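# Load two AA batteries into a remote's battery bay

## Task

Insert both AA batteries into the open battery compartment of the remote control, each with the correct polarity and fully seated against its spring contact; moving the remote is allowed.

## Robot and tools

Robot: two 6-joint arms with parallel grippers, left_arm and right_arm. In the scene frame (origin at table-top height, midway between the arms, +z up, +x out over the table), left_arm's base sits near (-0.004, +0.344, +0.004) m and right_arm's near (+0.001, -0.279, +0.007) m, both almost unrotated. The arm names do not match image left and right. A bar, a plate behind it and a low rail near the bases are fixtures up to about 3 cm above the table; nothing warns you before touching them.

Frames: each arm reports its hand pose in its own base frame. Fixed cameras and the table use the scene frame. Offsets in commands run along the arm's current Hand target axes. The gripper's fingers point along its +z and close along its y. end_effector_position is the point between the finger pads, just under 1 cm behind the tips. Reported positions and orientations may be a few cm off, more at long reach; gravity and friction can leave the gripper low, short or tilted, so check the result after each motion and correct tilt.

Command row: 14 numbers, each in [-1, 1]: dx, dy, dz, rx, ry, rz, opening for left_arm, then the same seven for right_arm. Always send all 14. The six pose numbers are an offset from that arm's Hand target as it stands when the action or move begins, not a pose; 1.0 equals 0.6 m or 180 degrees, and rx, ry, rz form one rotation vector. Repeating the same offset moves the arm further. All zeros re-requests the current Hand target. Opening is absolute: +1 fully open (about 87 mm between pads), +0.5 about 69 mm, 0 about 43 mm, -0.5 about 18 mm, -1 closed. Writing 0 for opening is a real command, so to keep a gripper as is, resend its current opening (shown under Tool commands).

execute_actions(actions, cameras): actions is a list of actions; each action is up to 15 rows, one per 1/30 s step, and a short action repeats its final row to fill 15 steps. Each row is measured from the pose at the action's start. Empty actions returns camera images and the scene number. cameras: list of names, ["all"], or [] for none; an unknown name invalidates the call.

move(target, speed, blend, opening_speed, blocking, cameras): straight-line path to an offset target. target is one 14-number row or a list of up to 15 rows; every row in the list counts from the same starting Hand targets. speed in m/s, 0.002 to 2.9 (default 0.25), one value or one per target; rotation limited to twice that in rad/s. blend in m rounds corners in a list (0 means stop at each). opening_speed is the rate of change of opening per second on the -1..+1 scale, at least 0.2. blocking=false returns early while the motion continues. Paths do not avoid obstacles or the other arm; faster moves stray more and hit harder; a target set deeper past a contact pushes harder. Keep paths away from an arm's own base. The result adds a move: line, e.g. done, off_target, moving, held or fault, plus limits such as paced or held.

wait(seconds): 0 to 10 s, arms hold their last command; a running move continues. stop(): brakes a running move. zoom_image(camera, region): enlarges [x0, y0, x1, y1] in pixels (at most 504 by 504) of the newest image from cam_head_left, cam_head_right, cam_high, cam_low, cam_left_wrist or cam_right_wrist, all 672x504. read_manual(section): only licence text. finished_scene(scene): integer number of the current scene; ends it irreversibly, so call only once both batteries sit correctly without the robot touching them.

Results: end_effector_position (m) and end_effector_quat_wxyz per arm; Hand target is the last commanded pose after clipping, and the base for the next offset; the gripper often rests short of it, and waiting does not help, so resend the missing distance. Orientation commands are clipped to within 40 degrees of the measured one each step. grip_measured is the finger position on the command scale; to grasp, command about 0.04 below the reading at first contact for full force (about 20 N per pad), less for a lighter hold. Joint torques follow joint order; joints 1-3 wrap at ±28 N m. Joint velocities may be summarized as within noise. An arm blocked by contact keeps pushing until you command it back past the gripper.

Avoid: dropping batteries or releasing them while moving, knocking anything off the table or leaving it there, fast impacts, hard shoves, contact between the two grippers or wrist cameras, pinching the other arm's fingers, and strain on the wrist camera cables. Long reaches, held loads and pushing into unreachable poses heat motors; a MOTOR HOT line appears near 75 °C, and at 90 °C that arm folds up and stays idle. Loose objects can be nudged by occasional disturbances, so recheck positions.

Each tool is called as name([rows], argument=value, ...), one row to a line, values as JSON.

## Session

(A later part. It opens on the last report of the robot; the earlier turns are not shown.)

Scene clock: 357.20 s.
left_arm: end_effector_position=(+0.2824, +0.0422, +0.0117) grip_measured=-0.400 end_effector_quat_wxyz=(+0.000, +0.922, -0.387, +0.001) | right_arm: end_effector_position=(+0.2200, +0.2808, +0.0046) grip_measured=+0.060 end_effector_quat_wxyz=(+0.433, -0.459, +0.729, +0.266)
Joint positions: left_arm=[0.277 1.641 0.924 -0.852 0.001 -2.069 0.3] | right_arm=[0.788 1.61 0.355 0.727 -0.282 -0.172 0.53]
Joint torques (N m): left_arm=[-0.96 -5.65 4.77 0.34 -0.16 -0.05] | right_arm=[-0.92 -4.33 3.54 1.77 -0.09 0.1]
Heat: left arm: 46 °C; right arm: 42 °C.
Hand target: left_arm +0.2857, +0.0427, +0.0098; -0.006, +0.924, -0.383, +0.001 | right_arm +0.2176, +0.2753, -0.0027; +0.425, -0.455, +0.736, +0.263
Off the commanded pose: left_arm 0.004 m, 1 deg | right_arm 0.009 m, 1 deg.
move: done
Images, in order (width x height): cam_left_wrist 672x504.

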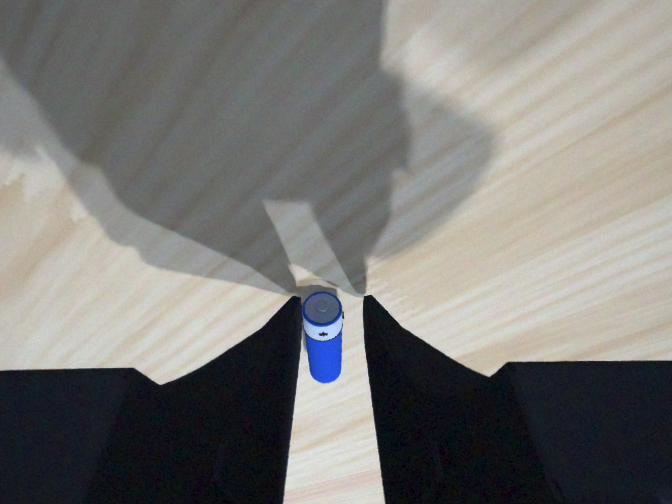

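move([
  [0,0,-0.075,0,0,0,-0.4,0,0,0,0,0,0,0.0],
  [0.0075,0.004,-0.075,0,0,0,-0.4,0,0,0,0,0,0,0.0],
  [0.0075,0.004,-0.001,0,0,0,-0.4,0,0,0,0,0,0,0.0],
], speed=0.12, cameras=["cam_left_wrist"])

Scene clock: 363.90 s.
left_arm: end_effector_position=(+0.2844, +0.0372, +0.0127) grip_measured=-0.400 end_effector_quat_wxyz=(-0.001, +0.920, -0.391, +0.002) | right_arm: end_effector_position=(+0.2200, +0.2808, +0.0046) grip_measured=+0.060 end_effector_quat_wxyz=(+0.433, -0.459, +0.729, +0.266)
Joint positions: left_arm=[0.258 1.64 0.928 -0.853 0.001 -2.08 0.3] | right_arm=[0.788 1.61 0.355 0.727 -0.282 -0.172 0.53]
Joint torques (N m): left_arm=[-0.64 -5.57 4.66 0.32 -0.12 -0.05] | right_arm=[-0.92 -4.33 3.55 1.77 -0.09 0.1]
Heat: left arm: 46 °C; right arm: 42 °C.
Hand target: left_arm +0.2871, +0.0378, +0.0104; -0.006, +0.924, -0.383, +0.001 | right_arm +0.2176, +0.2753, -0.0027; +0.425, -0.455, +0.736, +0.263
Off the commanded pose: left_arm 0.004 m, 1 deg | right_arm 0.009 m, 1 deg.
joint sent to its limit (left arm) — joint 6 (wrist roll), lower limit. The joint targets still meet the commanded pose.
move: done
Images, in order (width x height): cam_left_wrist 672x504.

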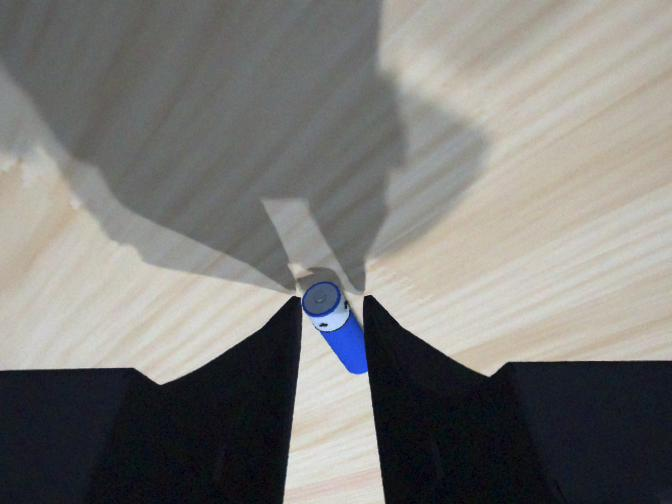

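execute_actions([
  [[0,0.004,0,0,0,0,-0.48,0,0,0,0,0,0,0.0]],
  [[0,0,0,0,0,0,-0.55,0,0,0,0,0,0,0.0]],
  [[0,0,0,0,0,0,-0.6,0,0,0,0,0,0,0.0]],
  [[0,0,0,0,0,0,-0.68,0,0,0,0,0,0,0.0]],
], cameras=["cam_left_wrist"])

Scene clock: 370.83 s.
left_arm: end_effector_position=(+0.2828, +0.0368, +0.0113) grip_measured=-0.581 end_effector_quat_wxyz=(+0.000, +0.920, -0.391, +0.001) | right_arm: end_effector_position=(+0.2200, +0.2808, +0.0046) grip_measured=+0.060 end_effector_quat_wxyz=(+0.433, -0.459, +0.729, +0.266)
Joint positions: left_arm=[0.258 1.64 0.922 -0.851 0.001 -2.08 0.21] | right_arm=[0.788 1.61 0.355 0.727 -0.282 -0.172 0.53]
Joint torques (N m): left_arm=[-0.92 -6.22 4.53 0.31 -0.11 -0.04] | right_arm=[-0.92 -4.33 3.54 1.77 -0.09 0.1]
Heat: left arm: 45 °C; right arm: 42 °C.
Hand target: left_arm +0.2855, +0.0361, +0.0104; -0.006, +0.923, -0.384, +0.001 | right_arm +0.2176, +0.2753, -0.0027; +0.425, -0.455, +0.736, +0.263
Off the commanded pose: left_arm 0.003 m, 1 deg | right_arm 0.009 m, 1 deg.
joint sent to its limit (left arm) — joint 6 (wrist roll), lower limit. The joint targets still meet the commanded pose.
Images, in order (width x height): cam_left_wrist 672x504.

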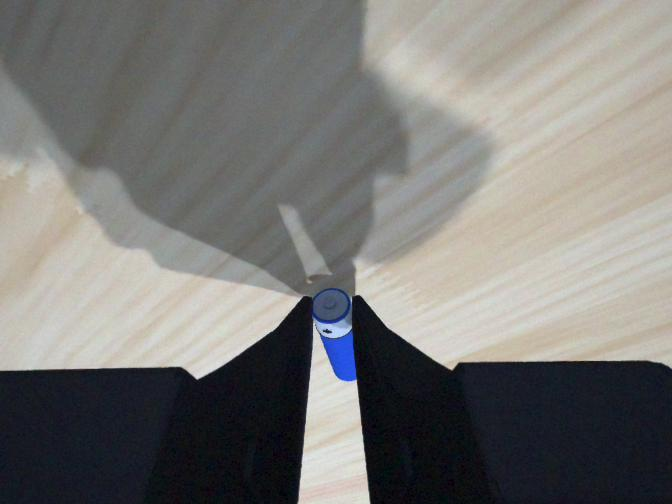

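move(target=[0,0,-0.13,0,0,0.03,-0.68,0,0,0,0,0,0,0.0], speed=0.2, cameras=["cam_left_wrist"])

Scene clock: 374.53 s.
left_arm: end_effector_position=(+0.2808, +0.0350, +0.0772) grip_measured=-0.581 end_effector_quat_wxyz=(+0.008, +0.907, -0.420, -0.009) | right_arm: end_effector_position=(+0.2200, +0.2808, +0.0046) grip_measured=+0.060 end_effector_quat_wxyz=(+0.433, -0.459, +0.729, +0.266)
Joint positions: left_arm=[0.258 1.575 1.134 -1.153 0.001 -2.016 0.21] | right_arm=[0.788 1.61 0.355 0.727 -0.282 -0.172 0.53]
Joint torques (N m): left_arm=[-1.06 -8.34 6.83 0.02 -0.17 0.19] | right_arm=[-0.92 -4.33 3.54 1.77 -0.09 0.1]
Heat: left arm: 45 °C; right arm: 42 °C.
Hand target: left_arm +0.2849, +0.0352, +0.0883; -0.006, +0.904, -0.427, +0.000 | right_arm +0.2176, +0.2753, -0.0027; +0.425, -0.455, +0.736, +0.263
Off the commanded pose: left_arm 0.012 m, 2 deg | right_arm 0.009 m, 1 deg.
move: off_target (left_arm)
Images, in order (width x height): cam_left_wrist 672x504.

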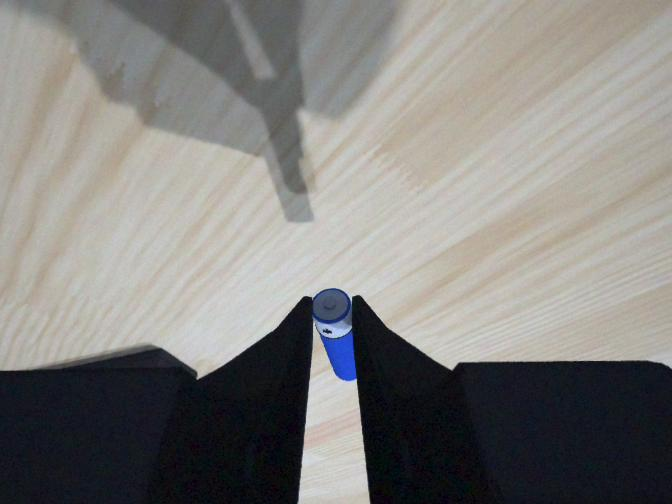

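move(target=[0.3423,0.243,0.0138,0,0,0.3967,-0.68,0,0,0,0,0,0,0.0], speed=0.25, cameras=["cam_left_wrist"])

Scene clock: 386.57 s.
left_arm: end_effector_position=(+0.2981, -0.2146, +0.0743) grip_measured=-0.581 end_effector_quat_wxyz=(-0.002, -0.490, +0.872, +0.003) | right_arm: end_effector_position=(+0.2200, +0.2808, +0.0046) grip_measured=+0.060 end_effector_quat_wxyz=(+0.433, -0.459, +0.729, +0.266)
Joint positions: left_arm=[-0.51 1.954 1.576 -1.201 0 -1.534 0.21] | right_arm=[0.788 1.61 0.355 0.727 -0.282 -0.172 0.53]
Joint torques (N m): left_arm=[-0.36 -8.79 7.45 0.14 -0.19 0.2] | right_arm=[-0.91 -4.33 3.54 1.77 -0.09 0.1]
Heat: left arm: 45 °C; right arm: 42 °C.
Hand target: left_arm +0.3031, -0.2158, +0.0773; +0.005, -0.486, +0.874, +0.004 | right_arm +0.2176, +0.2753, -0.0027; +0.425, -0.455, +0.736, +0.263
Off the commanded pose: left_arm 0.006 m, 1 deg | right_arm 0.009 m, 1 deg.
move: done
Images, in order (width x height): cam_left_wrist 672x504.

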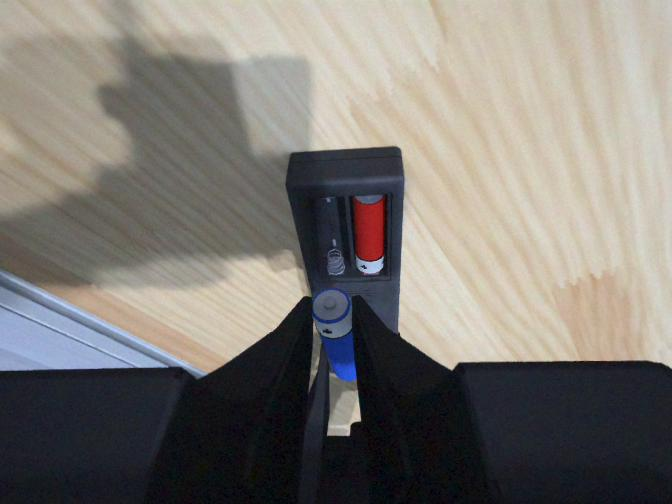

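move(target=[-0.0099,0.0061,0.003,0,-0.1278,0.0083,-0.68,0,0,0,0,0,0,0.0], speed=0.15, cameras=["cam_left_wrist", "cam_right_wrist"])

Scene clock: 397.53 s.
left_arm: end_effector_position=(+0.2966, -0.2070, +0.0717) grip_measured=-0.581 end_effector_quat_wxyz=(+0.166, -0.459, +0.867, +0.101) | right_arm: end_effector_position=(+0.2200, +0.2808, +0.0046) grip_measured=+0.060 end_effector_quat_wxyz=(+0.433, -0.459, +0.729, +0.266)
Joint positions: left_arm=[-0.686 1.966 1.593 -1.258 -0.386 -1.671 0.21] | right_arm=[0.788 1.61 0.355 0.727 -0.282 -0.172 0.53]
Joint torques (N m): left_arm=[-0.57 -8.77 7.28 0.02 -0.59 -0.04] | right_arm=[-0.91 -4.33 3.54 1.77 -0.09 0.1]
Heat: left arm: 46 °C; right arm: 42 °C.
Hand target: left_arm +0.3032, -0.2088, +0.0755; +0.179, -0.464, +0.862, +0.100 | right_arm +0.2176, +0.2753, -0.0027; +0.425, -0.455, +0.736, +0.263
Off the commanded pose: left_arm 0.008 m, 2 deg | right_arm 0.009 m, 1 deg.
move: done
Images, in order (width x height): cam_left_wrist 672x504, cam_right_wrist 672x504.

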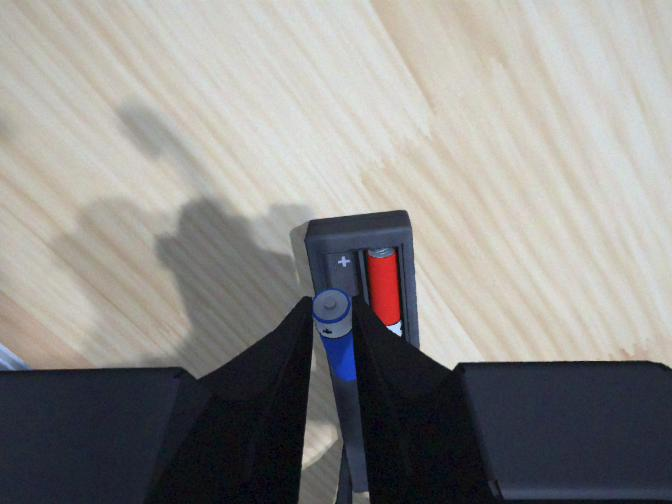

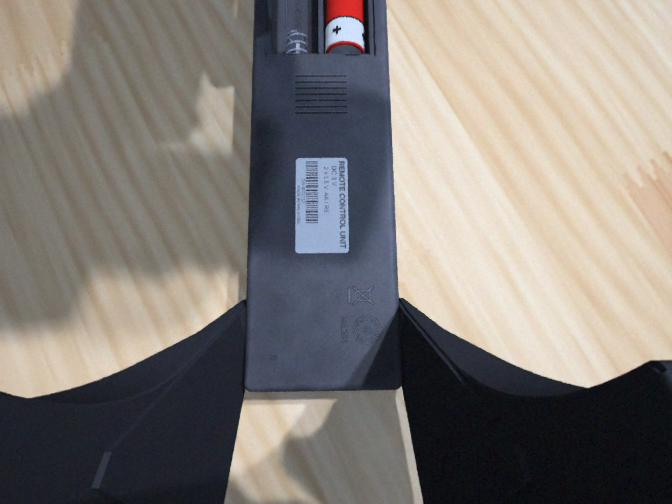

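move(target=[0.0418,-0.0075,0.0635,-0.0036,0.0,-0.0087,-0.68,0,0,0,0,0,0,0.0], speed=0.08, cameras=["cam_left_wrist", "cam_right_wrist", "cam_low"])

zoom_image(camera="cam_right_wrist", region=[250, 0, 400, 75])

Scene clock: 424.43 s.
left_arm: end_effector_position=(+0.2955, -0.2120, +0.0340) grip_measured=-0.581 end_effector_quat_wxyz=(+0.165, -0.469, +0.860, +0.113) | right_arm: end_effector_position=(+0.2200, +0.2808, +0.0046) grip_measured=+0.060 end_effector_quat_wxyz=(+0.433, -0.459, +0.729, +0.266)
Joint positions: left_arm=[-0.701 2.031 1.531 -1.169 -0.391 -1.718 0.209] | right_arm=[0.788 1.61 0.355 0.727 -0.282 -0.172 0.53]
Joint torques (N m): left_arm=[-0.84 -9.29 4.94 0.36 -0.47 -0.12] | right_arm=[-0.92 -4.33 3.54 1.77 -0.09 0.1]
Heat: left arm: 46 °C; right arm: 42 °C.
Hand target: left_arm +0.3026, -0.2175, +0.0307; +0.178, -0.476, +0.855, +0.103 | right_arm +0.2176, +0.2753, -0.0027; +0.425, -0.455, +0.736, +0.263
Off the commanded pose: left_arm 0.010 m, 2 deg | right_arm 0.009 m, 1 deg.
move: done
Images, in order (width x height): cam_low 672x504, cam_left_wrist 672x504, cam_right_wrist 672x504.

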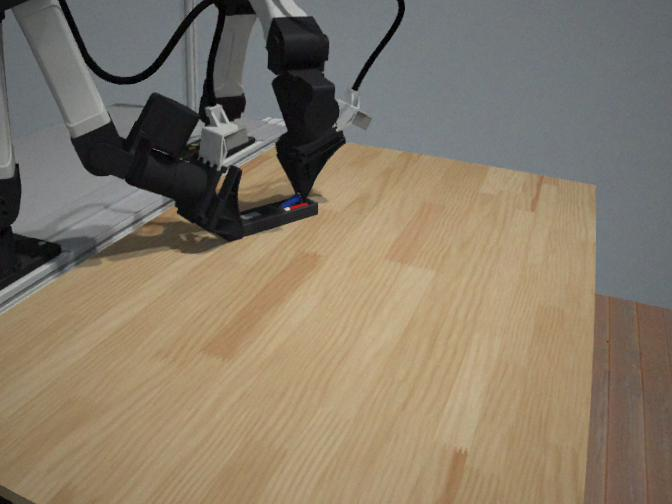

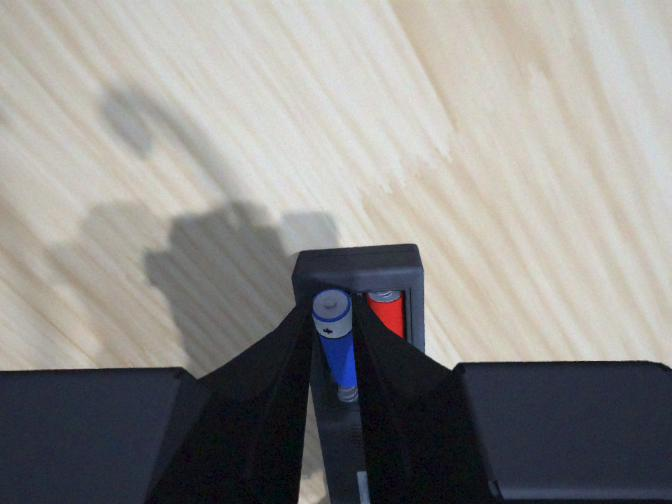

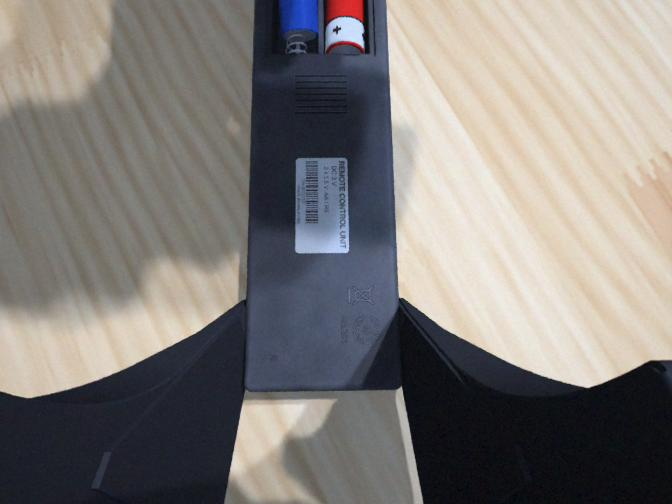

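Scaled by 3.360.

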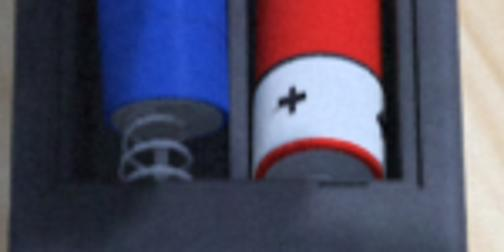

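move(target=[0.0165,-0.0017,-0.0037,0,0.0222,0,-0.70,-0.004,0,0.012,0,0,0,0.0], speed=0.05, cameras=["cam_left_wrist", "cam_right_wrist"])

zoom_image(camera="cam_right_wrist", region=[250, 0, 400, 75])

Scene clock: 432.13 s.
left_arm: end_effector_position=(+0.2960, -0.2134, +0.0338) grip_measured=-0.581 end_effector_quat_wxyz=(+0.164, -0.469, +0.861, +0.110) | right_arm: end_effector_position=(+0.2212, +0.2826, +0.0039) grip_measured=+0.060 end_effector_quat_wxyz=(+0.437, -0.458, +0.726, +0.268)
Joint positions: left_arm=[-0.701 2.031 1.531 -1.164 -0.387 -1.718 0.209] | right_arm=[0.788 1.627 0.355 0.753 -0.284 -0.172 0.53]
Joint torques (N m): left_arm=[-0.16 -9.4 4.89 0.45 0.22 0.01] | right_arm=[0.01 -3.08 5.87 1.6 0.04 0.13]
Heat: left arm: 47 °C; right arm: 42 °C.
Hand target: left_arm +0.2982, -0.2265, +0.0287; +0.148, -0.480, +0.860, +0.086 | right_arm +0.2209, +0.2820, -0.0042; +0.425, -0.456, +0.736, +0.263
Off the commanded pose: left_arm 0.014 m, 3 deg | right_arm 0.008 m, 2 deg.
move: off_target (left_arm)
Images, in order (width x height): cam_left_wrist 672x504, cam_right_wrist 672x504.

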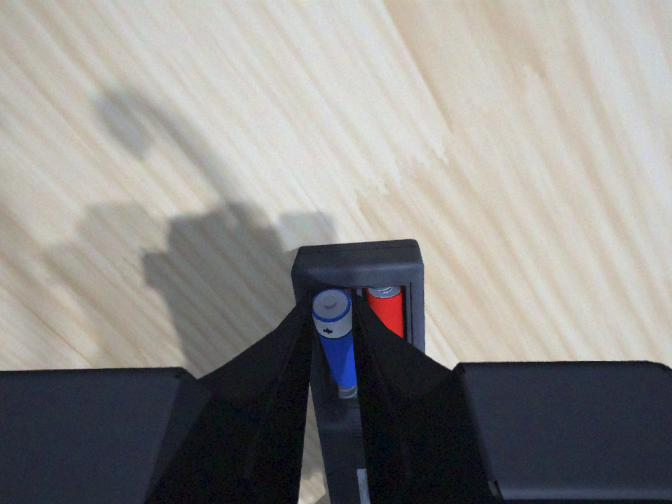

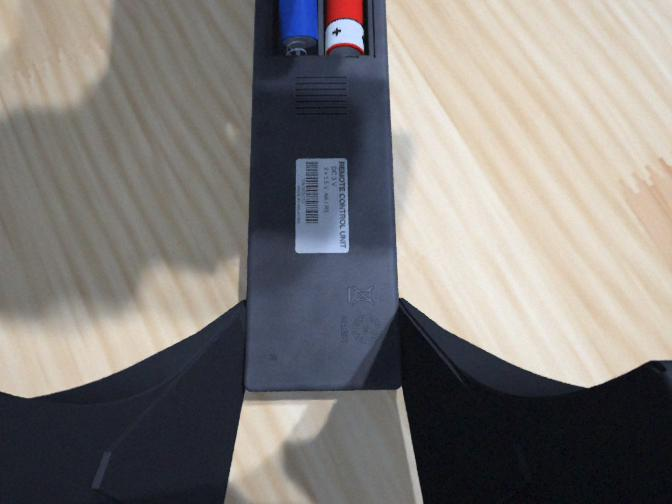

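Scaled by 3.360.

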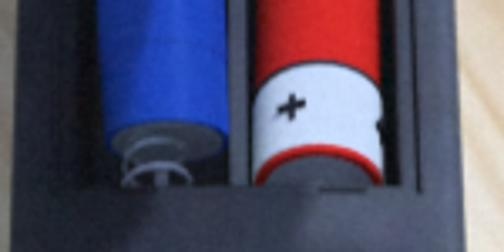

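move(target=[0.02,-0.002,0.0,0,0.015,0,-0.70,-0.002,0,0.008,0,0,0,0.0], speed=0.05, cameras=["cam_left_wrist", "cam_right_wrist"])

zoom_image(camera="cam_right_wrist", region=[250, 0, 400, 75])

Scene clock: 436.30 s.
left_arm: end_effector_position=(+0.2962, -0.2142, +0.0337) grip_measured=-0.581 end_effector_quat_wxyz=(+0.163, -0.470, +0.861, +0.108) | right_arm: end_effector_position=(+0.2223, +0.2841, +0.0035) grip_measured=+0.060 end_effector_quat_wxyz=(+0.439, -0.457, +0.725, +0.269)
Joint positions: left_arm=[-0.701 2.031 1.531 -1.161 -0.384 -1.718 0.209] | right_arm=[0.788 1.64 0.355 0.775 -0.285 -0.169 0.53]
Joint torques (N m): left_arm=[-0.85 -8.73 4.88 0.53 0.69 -0.03] | right_arm=[0.58 -2.43 7.3 1.46 0.11 0.15]
Heat: left arm: 47 °C; right arm: 42 °C.
Hand target: left_arm +0.2932, -0.2367, +0.0246; +0.128, -0.482, +0.864, +0.075 | right_arm +0.2231, +0.2863, -0.0056; +0.425, -0.455, +0.736, +0.263
Off the commanded pose: left_arm 0.024 m, 6 deg | right_arm 0.009 m, 2 deg.
move: off_target (left_arm)
Images, in order (width x height): cam_left_wrist 672x504, cam_right_wrist 672x504.

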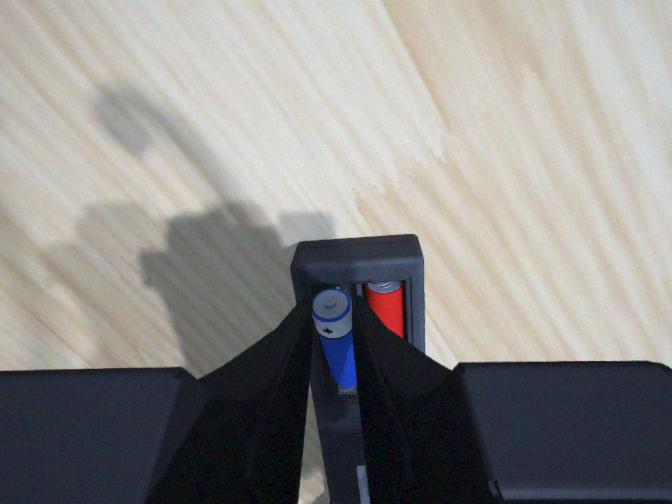

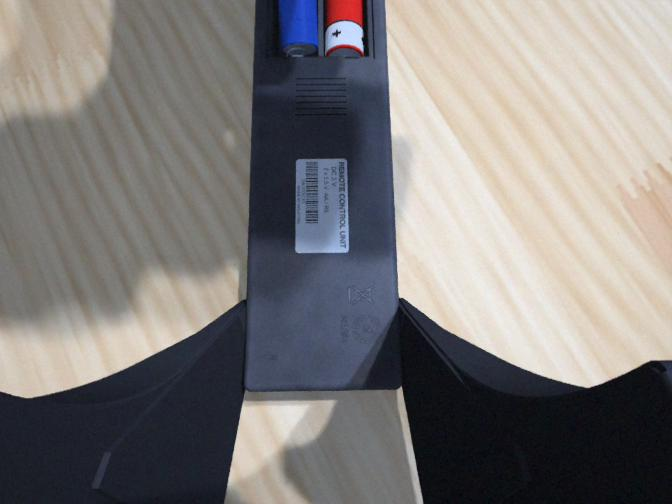

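Scaled by 3.360.

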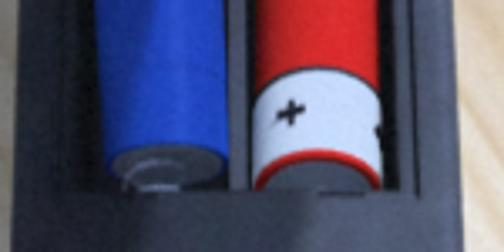

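move(target=[0.0085,0,0.004,0,0.0444,0,-0.70,0,0,0.005,0,0,0,0.0], speed=0.06, cameras=[])

move(target=[0.0085,0,0.004,0,0.0389,0,-0.70,0,0,0.004,0,0,0,0.0], speed=0.06, cameras=["cam_left_wrist", "cam_low"])

zoom_image(camera="cam_low", region=[250, 160, 340, 240])

Scene clock: 440.67 s.
left_arm: end_effector_position=(+0.2973, -0.2117, +0.0288) grip_measured=-0.582 end_effector_quat_wxyz=(+0.112, -0.482, +0.864, +0.091) | right_arm: end_effector_position=(+0.2234, +0.2857, +0.0033) grip_measured=+0.060 end_effector_quat_wxyz=(+0.441, -0.457, +0.724, +0.270)
Joint positions: left_arm=[-0.642 2.031 1.519 -1.136 -0.279 -1.671 0.209] | right_arm=[0.789 1.65 0.359 0.785 -0.285 -0.167 0.53]
Joint torques (N m): left_arm=[-1.36 -10.02 3.37 0.75 1.06 0.11] | right_arm=[0.83 -2 7.62 1.45 0.15 0.14]
Heat: left arm: 47 °C; right arm: 42 °C.
Hand target: left_arm +0.2911, -0.2403, +0.0209; +0.068, -0.486, +0.871, +0.041 | right_arm +0.2242, +0.2886, -0.0071; +0.425, -0.455, +0.736, +0.263
Off the commanded pose: left_arm 0.030 m, 8 deg | right_arm 0.011 m, 2 deg.
move: off_target (left_arm, right_arm)
No camera images: "cameras" was empty.

Scene clock: 442.13 s.
left_arm: end_effector_position=(+0.2979, -0.2104, +0.0278) grip_measured=-0.583 end_effector_quat_wxyz=(+0.067, -0.487, +0.868, +0.066) | right_arm: end_effector_position=(+0.2238, +0.2863, +0.0032) grip_measured=+0.060 end_effector_quat_wxyz=(+0.442, -0.456, +0.723, +0.271)
Joint positions: left_arm=[-0.589 2.021 1.502 -1.109 -0.18 -1.616 0.208] | right_arm=[0.789 1.656 0.359 0.795 -0.286 -0.167 0.53]
Joint torques (N m): left_arm=[-2.1 -9.26 2.82 0.87 1.36 0.05] | right_arm=[1.07 -1.5 8.14 1.42 0.19 0.15]
Heat: left arm: 48 °C; right arm: 42 °C.
Hand target: left_arm +0.2885, -0.2443, +0.0176; +0.014, -0.487, +0.873, +0.011 | right_arm +0.2251, +0.2905, -0.0083; +0.425, -0.455, +0.736, +0.264
Off the commanded pose: left_arm 0.037 m, 9 deg | right_arm 0.012 m, 3 deg.
move: off_target (left_arm, right_arm)
Images, in order (width x height): cam_low 672x504, cam_left_wrist 672x504.

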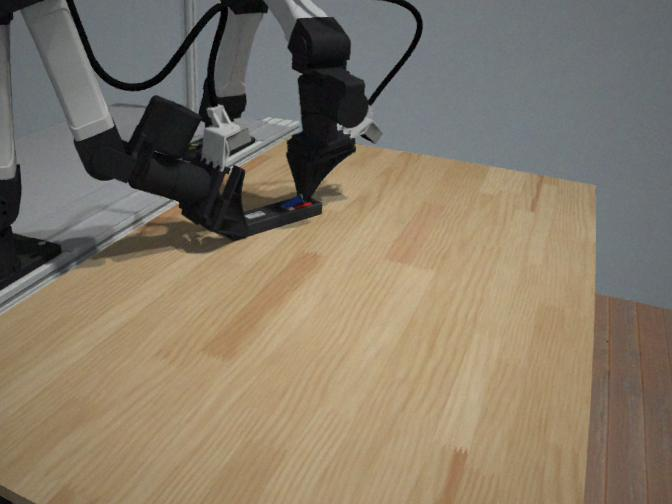

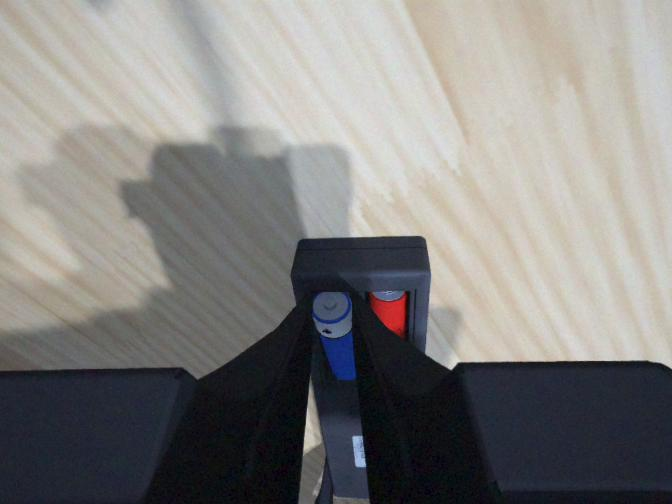

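Scaled by 5.600.

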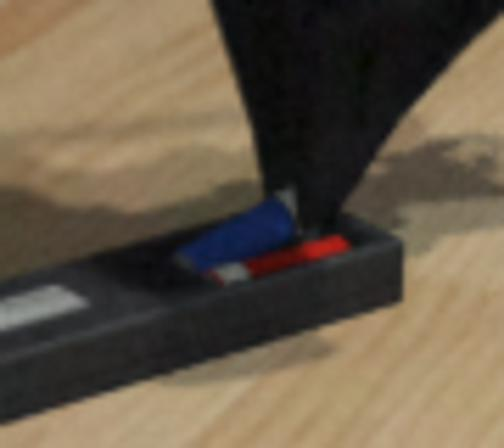

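move(target=[0.012,0,0.006,0,0.02,0,-0.70,0,0,0.006,0,0,0,0.0], speed=0.06, cameras=["cam_left_wrist", "cam_low"])

zoom_image(camera="cam_left_wrist", region=[270, 220, 450, 350])

Scene clock: 446.60 s.
left_arm: end_effector_position=(+0.2988, -0.2083, +0.0275) grip_measured=-0.583 end_effector_quat_wxyz=(+0.056, -0.490, +0.868, +0.059) | right_arm: end_effector_position=(+0.2252, +0.2882, +0.0031) grip_measured=+0.060 end_effector_quat_wxyz=(+0.444, -0.456, +0.722, +0.272)
Joint positions: left_arm=[-0.57 2.017 1.493 -1.099 -0.154 -1.601 0.208] | right_arm=[0.79 1.668 0.364 0.808 -0.287 -0.166 0.53]
Joint torques (N m): left_arm=[-2.84 -8.28 2.5 0.95 1.74 0.03] | right_arm=[1.37 -1.09 8.51 1.38 0.24 0.16]
Heat: left arm: 48 °C; right arm: 41 °C.
Hand target: left_arm +0.2848, -0.2502, +0.0137; -0.013, -0.487, +0.873, -0.004 | right_arm +0.2265, +0.2933, -0.0101; +0.425, -0.455, +0.736, +0.263
Off the commanded pose: left_arm 0.046 m, 11 deg | right_arm 0.014 m, 3 deg.
move: off_target (left_arm, right_arm)
Images, in order (width x height): cam_low 672x504, cam_left_wrist 672x504.

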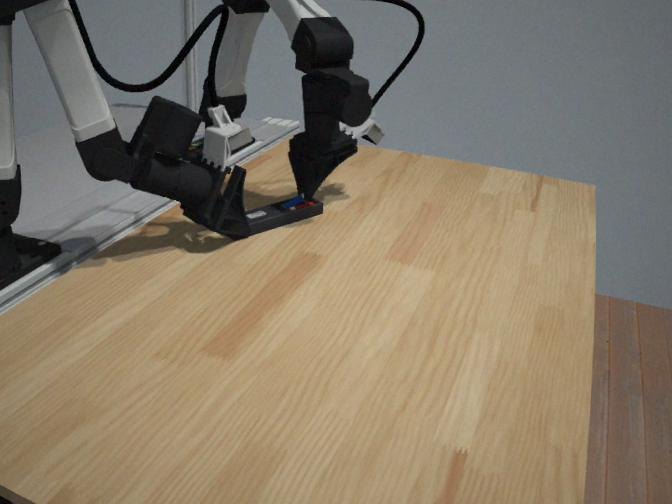

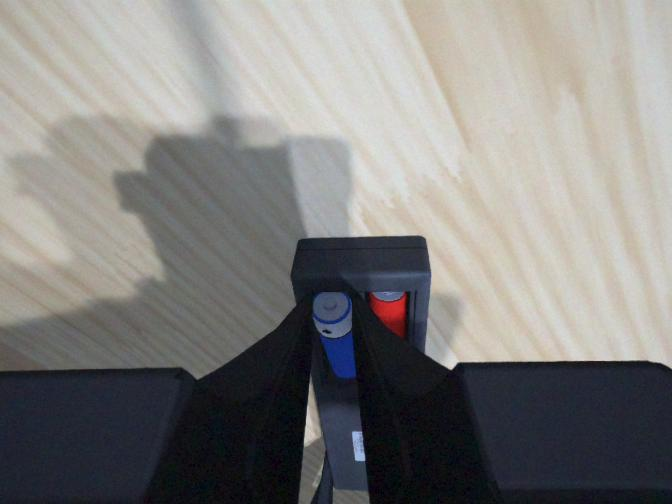

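Scaled by 2.800.

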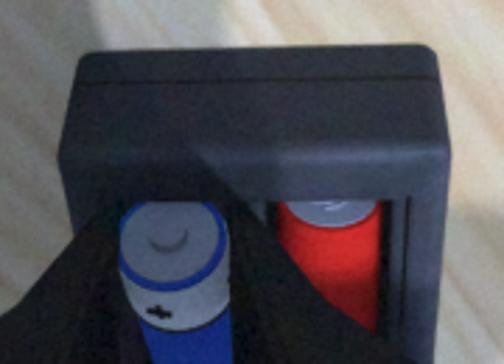

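execute_actions([
  [[-0.0645,0.0162,-0.0213,0,-0.055,0,-0.70,0,0,-0.008,0,0,0,0.0]],
  [[0,0,0,0,0,0,-0.42,0,0,0,0,0,0,0.0]],
], cameras=["cam_left_wrist", "cam_low"])

zoom_image(camera="cam_low", region=[250, 160, 340, 240])

Scene clock: 452.70 s.
left_arm: end_effector_position=(+0.3016, -0.2073, +0.0285) grip_measured=-0.420 end_effector_quat_wxyz=(+0.069, -0.490, +0.868, +0.046) | right_arm: end_effector_position=(+0.2252, +0.2893, +0.0037) grip_measured=+0.060 end_effector_quat_wxyz=(+0.444, -0.457, +0.721, +0.273)
Joint positions: left_arm=[-0.569 1.989 1.458 -1.056 -0.165 -1.597 0.29] | right_arm=[0.791 1.668 0.367 0.804 -0.287 -0.166 0.53]
Joint torques (N m): left_arm=[-0.87 -10.61 3.23 0.43 0.05 0.16] | right_arm=[0.75 -3.06 7.04 1.29 0.19 0.14]
Heat: left arm: 47 °C; right arm: 41 °C.
Hand target: left_arm +0.2971, -0.2120, +0.0256; +0.062, -0.486, +0.871, +0.038 | right_arm +0.2245, +0.2896, -0.0078; +0.425, -0.456, +0.736, +0.264
Off the commanded pose: left_arm 0.007 m, 1 deg | right_arm 0.011 m, 3 deg.
Images, in order (width x height): cam_low 672x504, cam_left_wrist 672x504.

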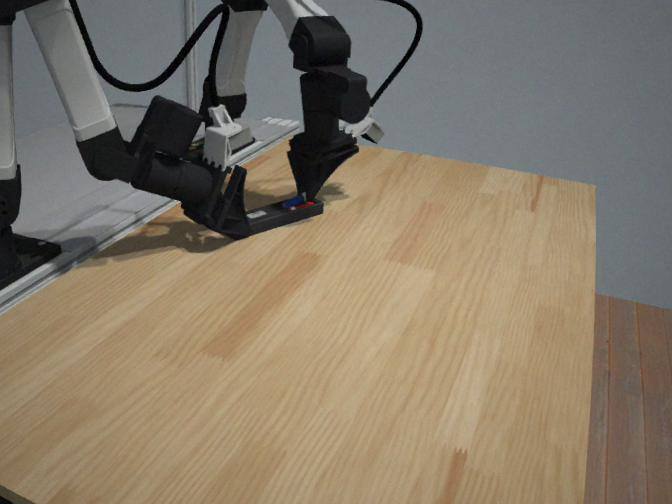

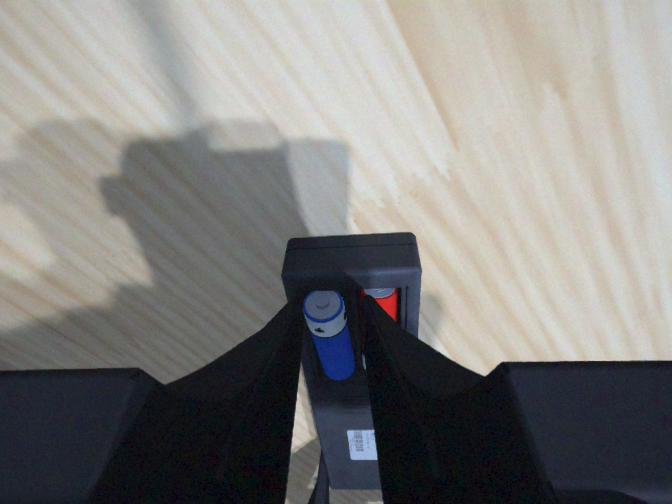

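Scaled by 5.600.

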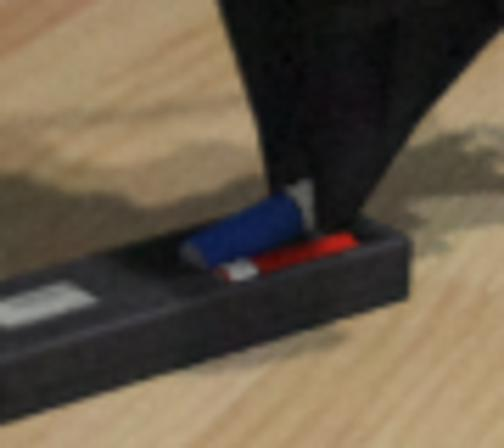

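zoom_image(camera="cam_left_wrist", region=[270, 220, 440, 400])

Scaled by 2.800.

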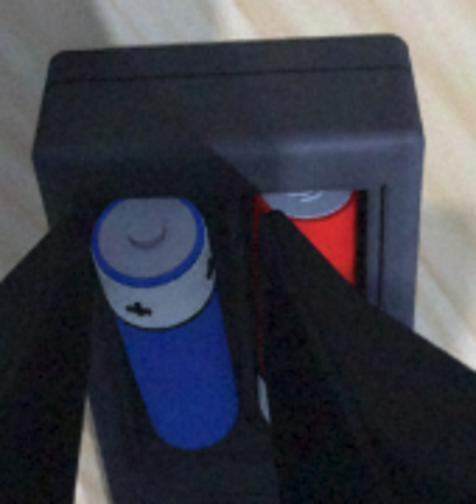

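move([
  [-0.0097,0,-0.066,0,0,0,-0.42,0,0,0,0,0,0,0.0],
  [-0.017,-0.0113,-0.0657,-0.0041,0.046,-0.028,-0.85,0,0,0,0,0,0,0.0],
], speed=0.12, cameras=["cam_left_wrist", "cam_low"])

zoom_image(camera="cam_low", region=[250, 160, 340, 240])

Scene clock: 473.33 s.
left_arm: end_effector_position=(+0.2978, -0.2091, +0.0517) grip_measured=-0.849 end_effector_quat_wxyz=(-0.010, -0.521, +0.853, +0.024) | right_arm: end_effector_position=(+0.2260, +0.2920, +0.0039) grip_measured=+0.060 end_effector_quat_wxyz=(+0.444, -0.457, +0.720, +0.273)
Joint positions: left_arm=[-0.501 1.988 1.534 -1.169 -0.007 -1.597 0.075] | right_arm=[0.796 1.676 0.377 0.804 -0.285 -0.165 0.53]
Joint torques (N m): left_arm=[0.47 -12.08 7.16 0.05 0 0.07] | right_arm=[0.34 -3.81 6.16 1.29 0.17 0.13]
Heat: left arm: 48 °C; right arm: 41 °C.
Hand target: left_arm +0.3054, -0.2120, +0.0661; -0.002, -0.526, +0.851, +0.006 | right_arm +0.2246, +0.2896, -0.0076; +0.425, -0.455, +0.736, +0.264
Off the commanded pose: left_arm 0.016 m, 2 deg | right_arm 0.012 m, 3 deg.
move: off_target (left_arm, right_arm); target 2's new opening was sent with left_arm's hand 0.016 m and 2 deg from that target
Images, in order (width x height): cam_low 672x504, cam_left_wrist 672x504.

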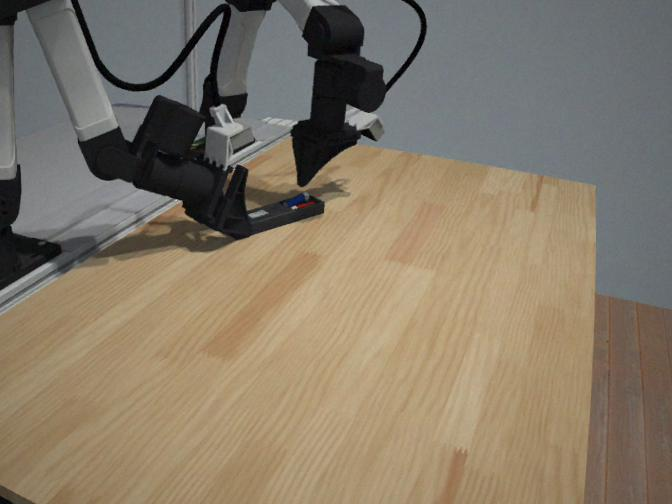

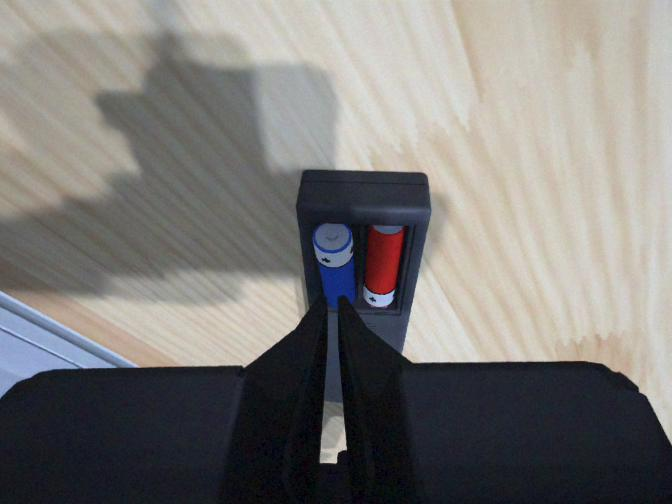

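Scaled by 5.600.

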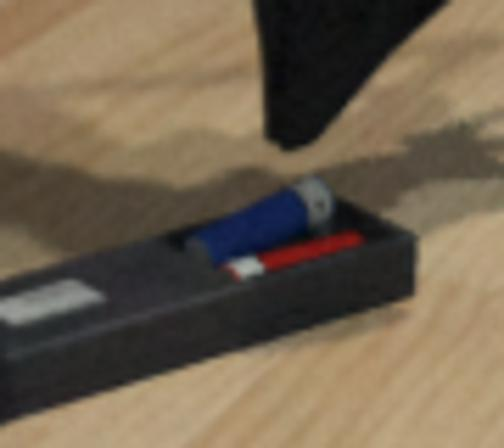

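move(target=[-0.0078,0.0083,0.0435,0,0,0,-0.85,0,0,0,0,0,0,0.0], speed=0.1, cameras=["cam_left_wrist"])

Scene clock: 479.43 s.
left_arm: end_effector_position=(+0.2995, -0.2074, +0.0358) grip_measured=-0.850 end_effector_quat_wxyz=(-0.010, -0.525, +0.851, +0.014) | right_arm: end_effector_position=(+0.2260, +0.2920, +0.0039) grip_measured=+0.060 end_effector_quat_wxyz=(+0.444, -0.457, +0.720, +0.273)
Joint positions: left_arm=[-0.49 1.988 1.468 -1.085 0.002 -1.595 0.075] | right_arm=[0.796 1.676 0.377 0.804 -0.285 -0.165 0.53]
Joint torques (N m): left_arm=[0.72 -11.77 4.38 0.28 -0.1 0.18] | right_arm=[0.35 -3.82 6.16 1.29 0.17 0.13]
Heat: left arm: 49 °C; right arm: 40 °C.
Hand target: left_arm +0.3028, -0.2053, +0.0400; -0.002, -0.526, +0.851, +0.006 | right_arm +0.2246, +0.2896, -0.0076; +0.425, -0.455, +0.736, +0.264
Off the commanded pose: left_arm 0.006 m, 1 deg | right_arm 0.012 m, 3 deg.
move: off_target (right_arm)
Images, in order (width x height): cam_left_wrist 672x504.

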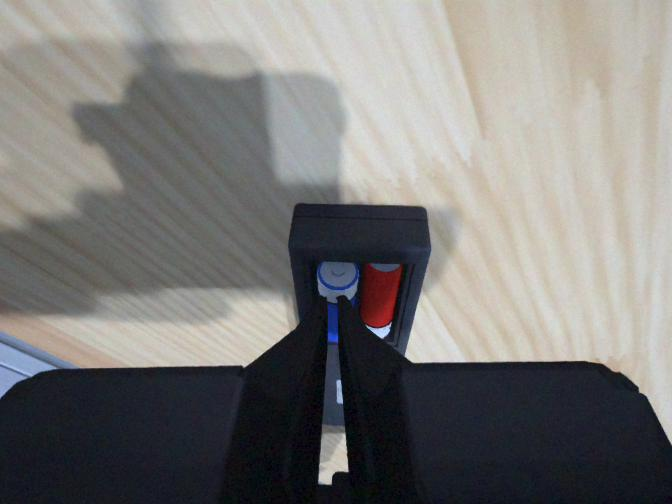

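execute_actions([
  [[-0.004,-0.004,0.03,0,0,0,-0.85,0,0,0.004,0,0,0,0.0]],
  [[0.015,-0.003,0.03,0,0,0,-0.85,0,0,0.004,0,0,0,0.0]],
], cameras=["cam_left_wrist", "cam_low"])

zoom_image(camera="cam_low", region=[250, 160, 340, 240])

Scene clock: 483.37 s.
left_arm: end_effector_position=(+0.2999, -0.2081, +0.0254) grip_measured=-0.849 end_effector_quat_wxyz=(-0.012, -0.524, +0.852, +0.003) | right_arm: end_effector_position=(+0.2271, +0.2938, +0.0033) grip_measured=+0.060 end_effector_quat_wxyz=(+0.444, -0.457, +0.720, +0.274)
Joint positions: left_arm=[-0.484 1.988 1.422 -1.022 0.017 -1.587 0.075] | right_arm=[0.798 1.686 0.384 0.809 -0.284 -0.163 0.53]
Joint torques (N m): left_arm=[-1.69 -6.34 2.62 0.88 -0.25 -0.08] | right_arm=[0.65 -2.67 6.71 1.37 0.21 0.13]
Heat: left arm: 49 °C; right arm: 40 °C.
Hand target: left_arm +0.3031, -0.2129, +0.0039; -0.003, -0.526, +0.851, +0.006 | right_arm +0.2265, +0.2932, -0.0101; +0.425, -0.456, +0.736, +0.263
Off the commanded pose: left_arm 0.022 m, 1 deg | right_arm 0.013 m, 3 deg.
Images, in order (width x height): cam_low 672x504, cam_left_wrist 672x504.

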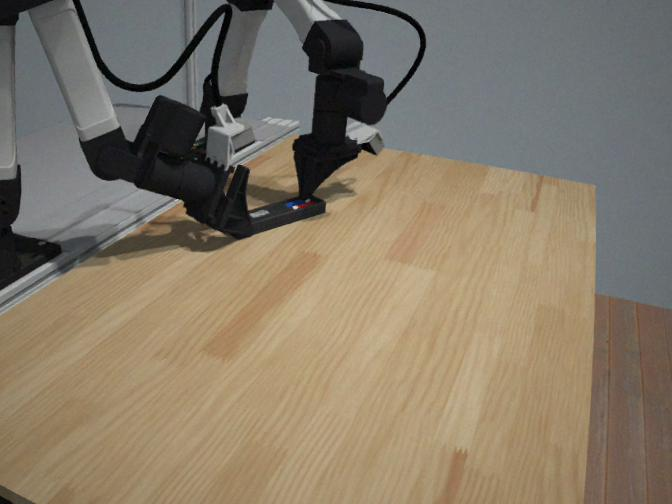

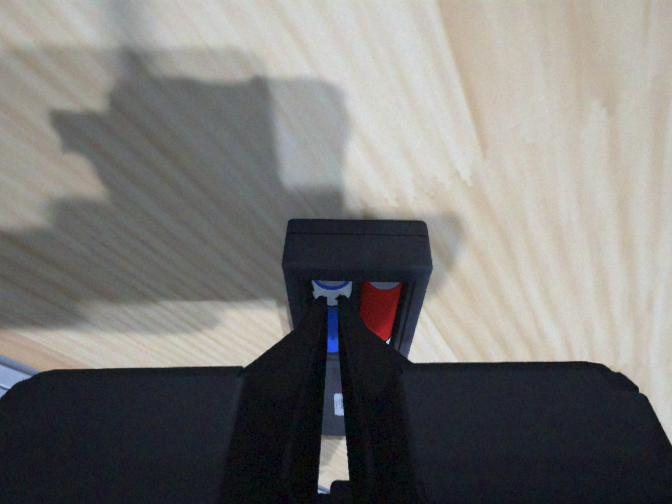

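Scaled by 5.600.

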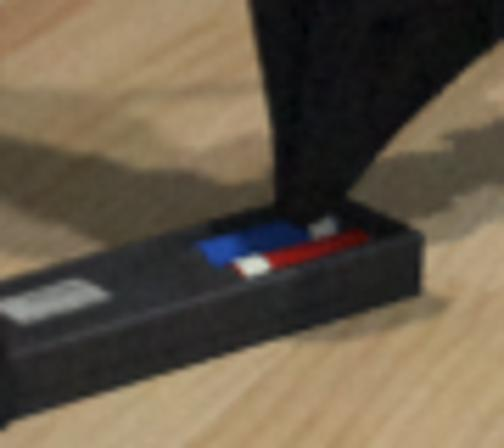

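execute_actions([
  [[0.008,-0.004,0.02,0,0,0,-0.85,0,0,0.002,0,0,0,0.0]],
  [[0.004,-0.003,0.0167,0,0,0,-0.85,0,0,0,0,0,0,0.0]],
], cameras=["cam_low"])

zoom_image(camera="cam_low", region=[250, 160, 340, 240])

Scene clock: 486.30 s.
left_arm: end_effector_position=(+0.2999, -0.2082, +0.0246) grip_measured=-0.849 end_effector_quat_wxyz=(-0.011, -0.525, +0.851, +0.002) | right_arm: end_effector_position=(+0.2271, +0.2938, +0.0033) grip_measured=+0.060 end_effector_quat_wxyz=(+0.444, -0.457, +0.720, +0.274)
Joint positions: left_arm=[-0.484 1.986 1.417 -1.016 0.017 -1.589 0.075] | right_arm=[0.798 1.687 0.384 0.81 -0.284 -0.162 0.53]
Joint torques (N m): left_arm=[-3.43 -2.62 0.73 1.42 -0.24 -0.23] | right_arm=[0.75 -2.26 6.99 1.39 0.22 0.13]
Heat: left arm: 48 °C; right arm: 41 °C.
Hand target: left_arm +0.3034, -0.2210, -0.0182; -0.003, -0.526, +0.851, +0.006 | right_arm +0.2269, +0.2942, -0.0107; +0.425, -0.455, +0.736, +0.263
Off the commanded pose: left_arm 0.045 m, 1 deg | right_arm 0.014 m, 3 deg.
Images, in order (width x height): cam_low 672x504.

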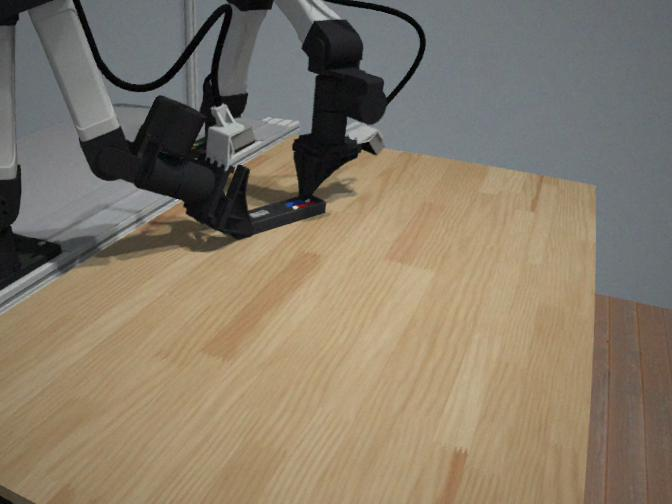

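Scaled by 5.600.

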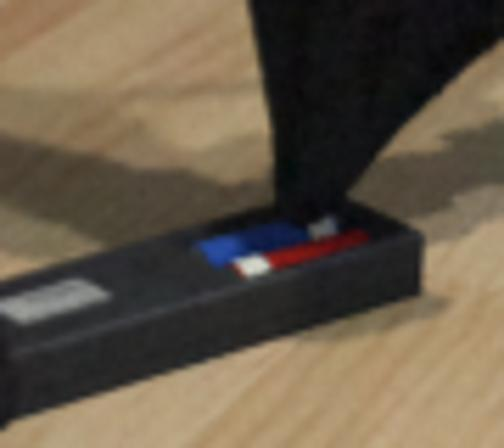

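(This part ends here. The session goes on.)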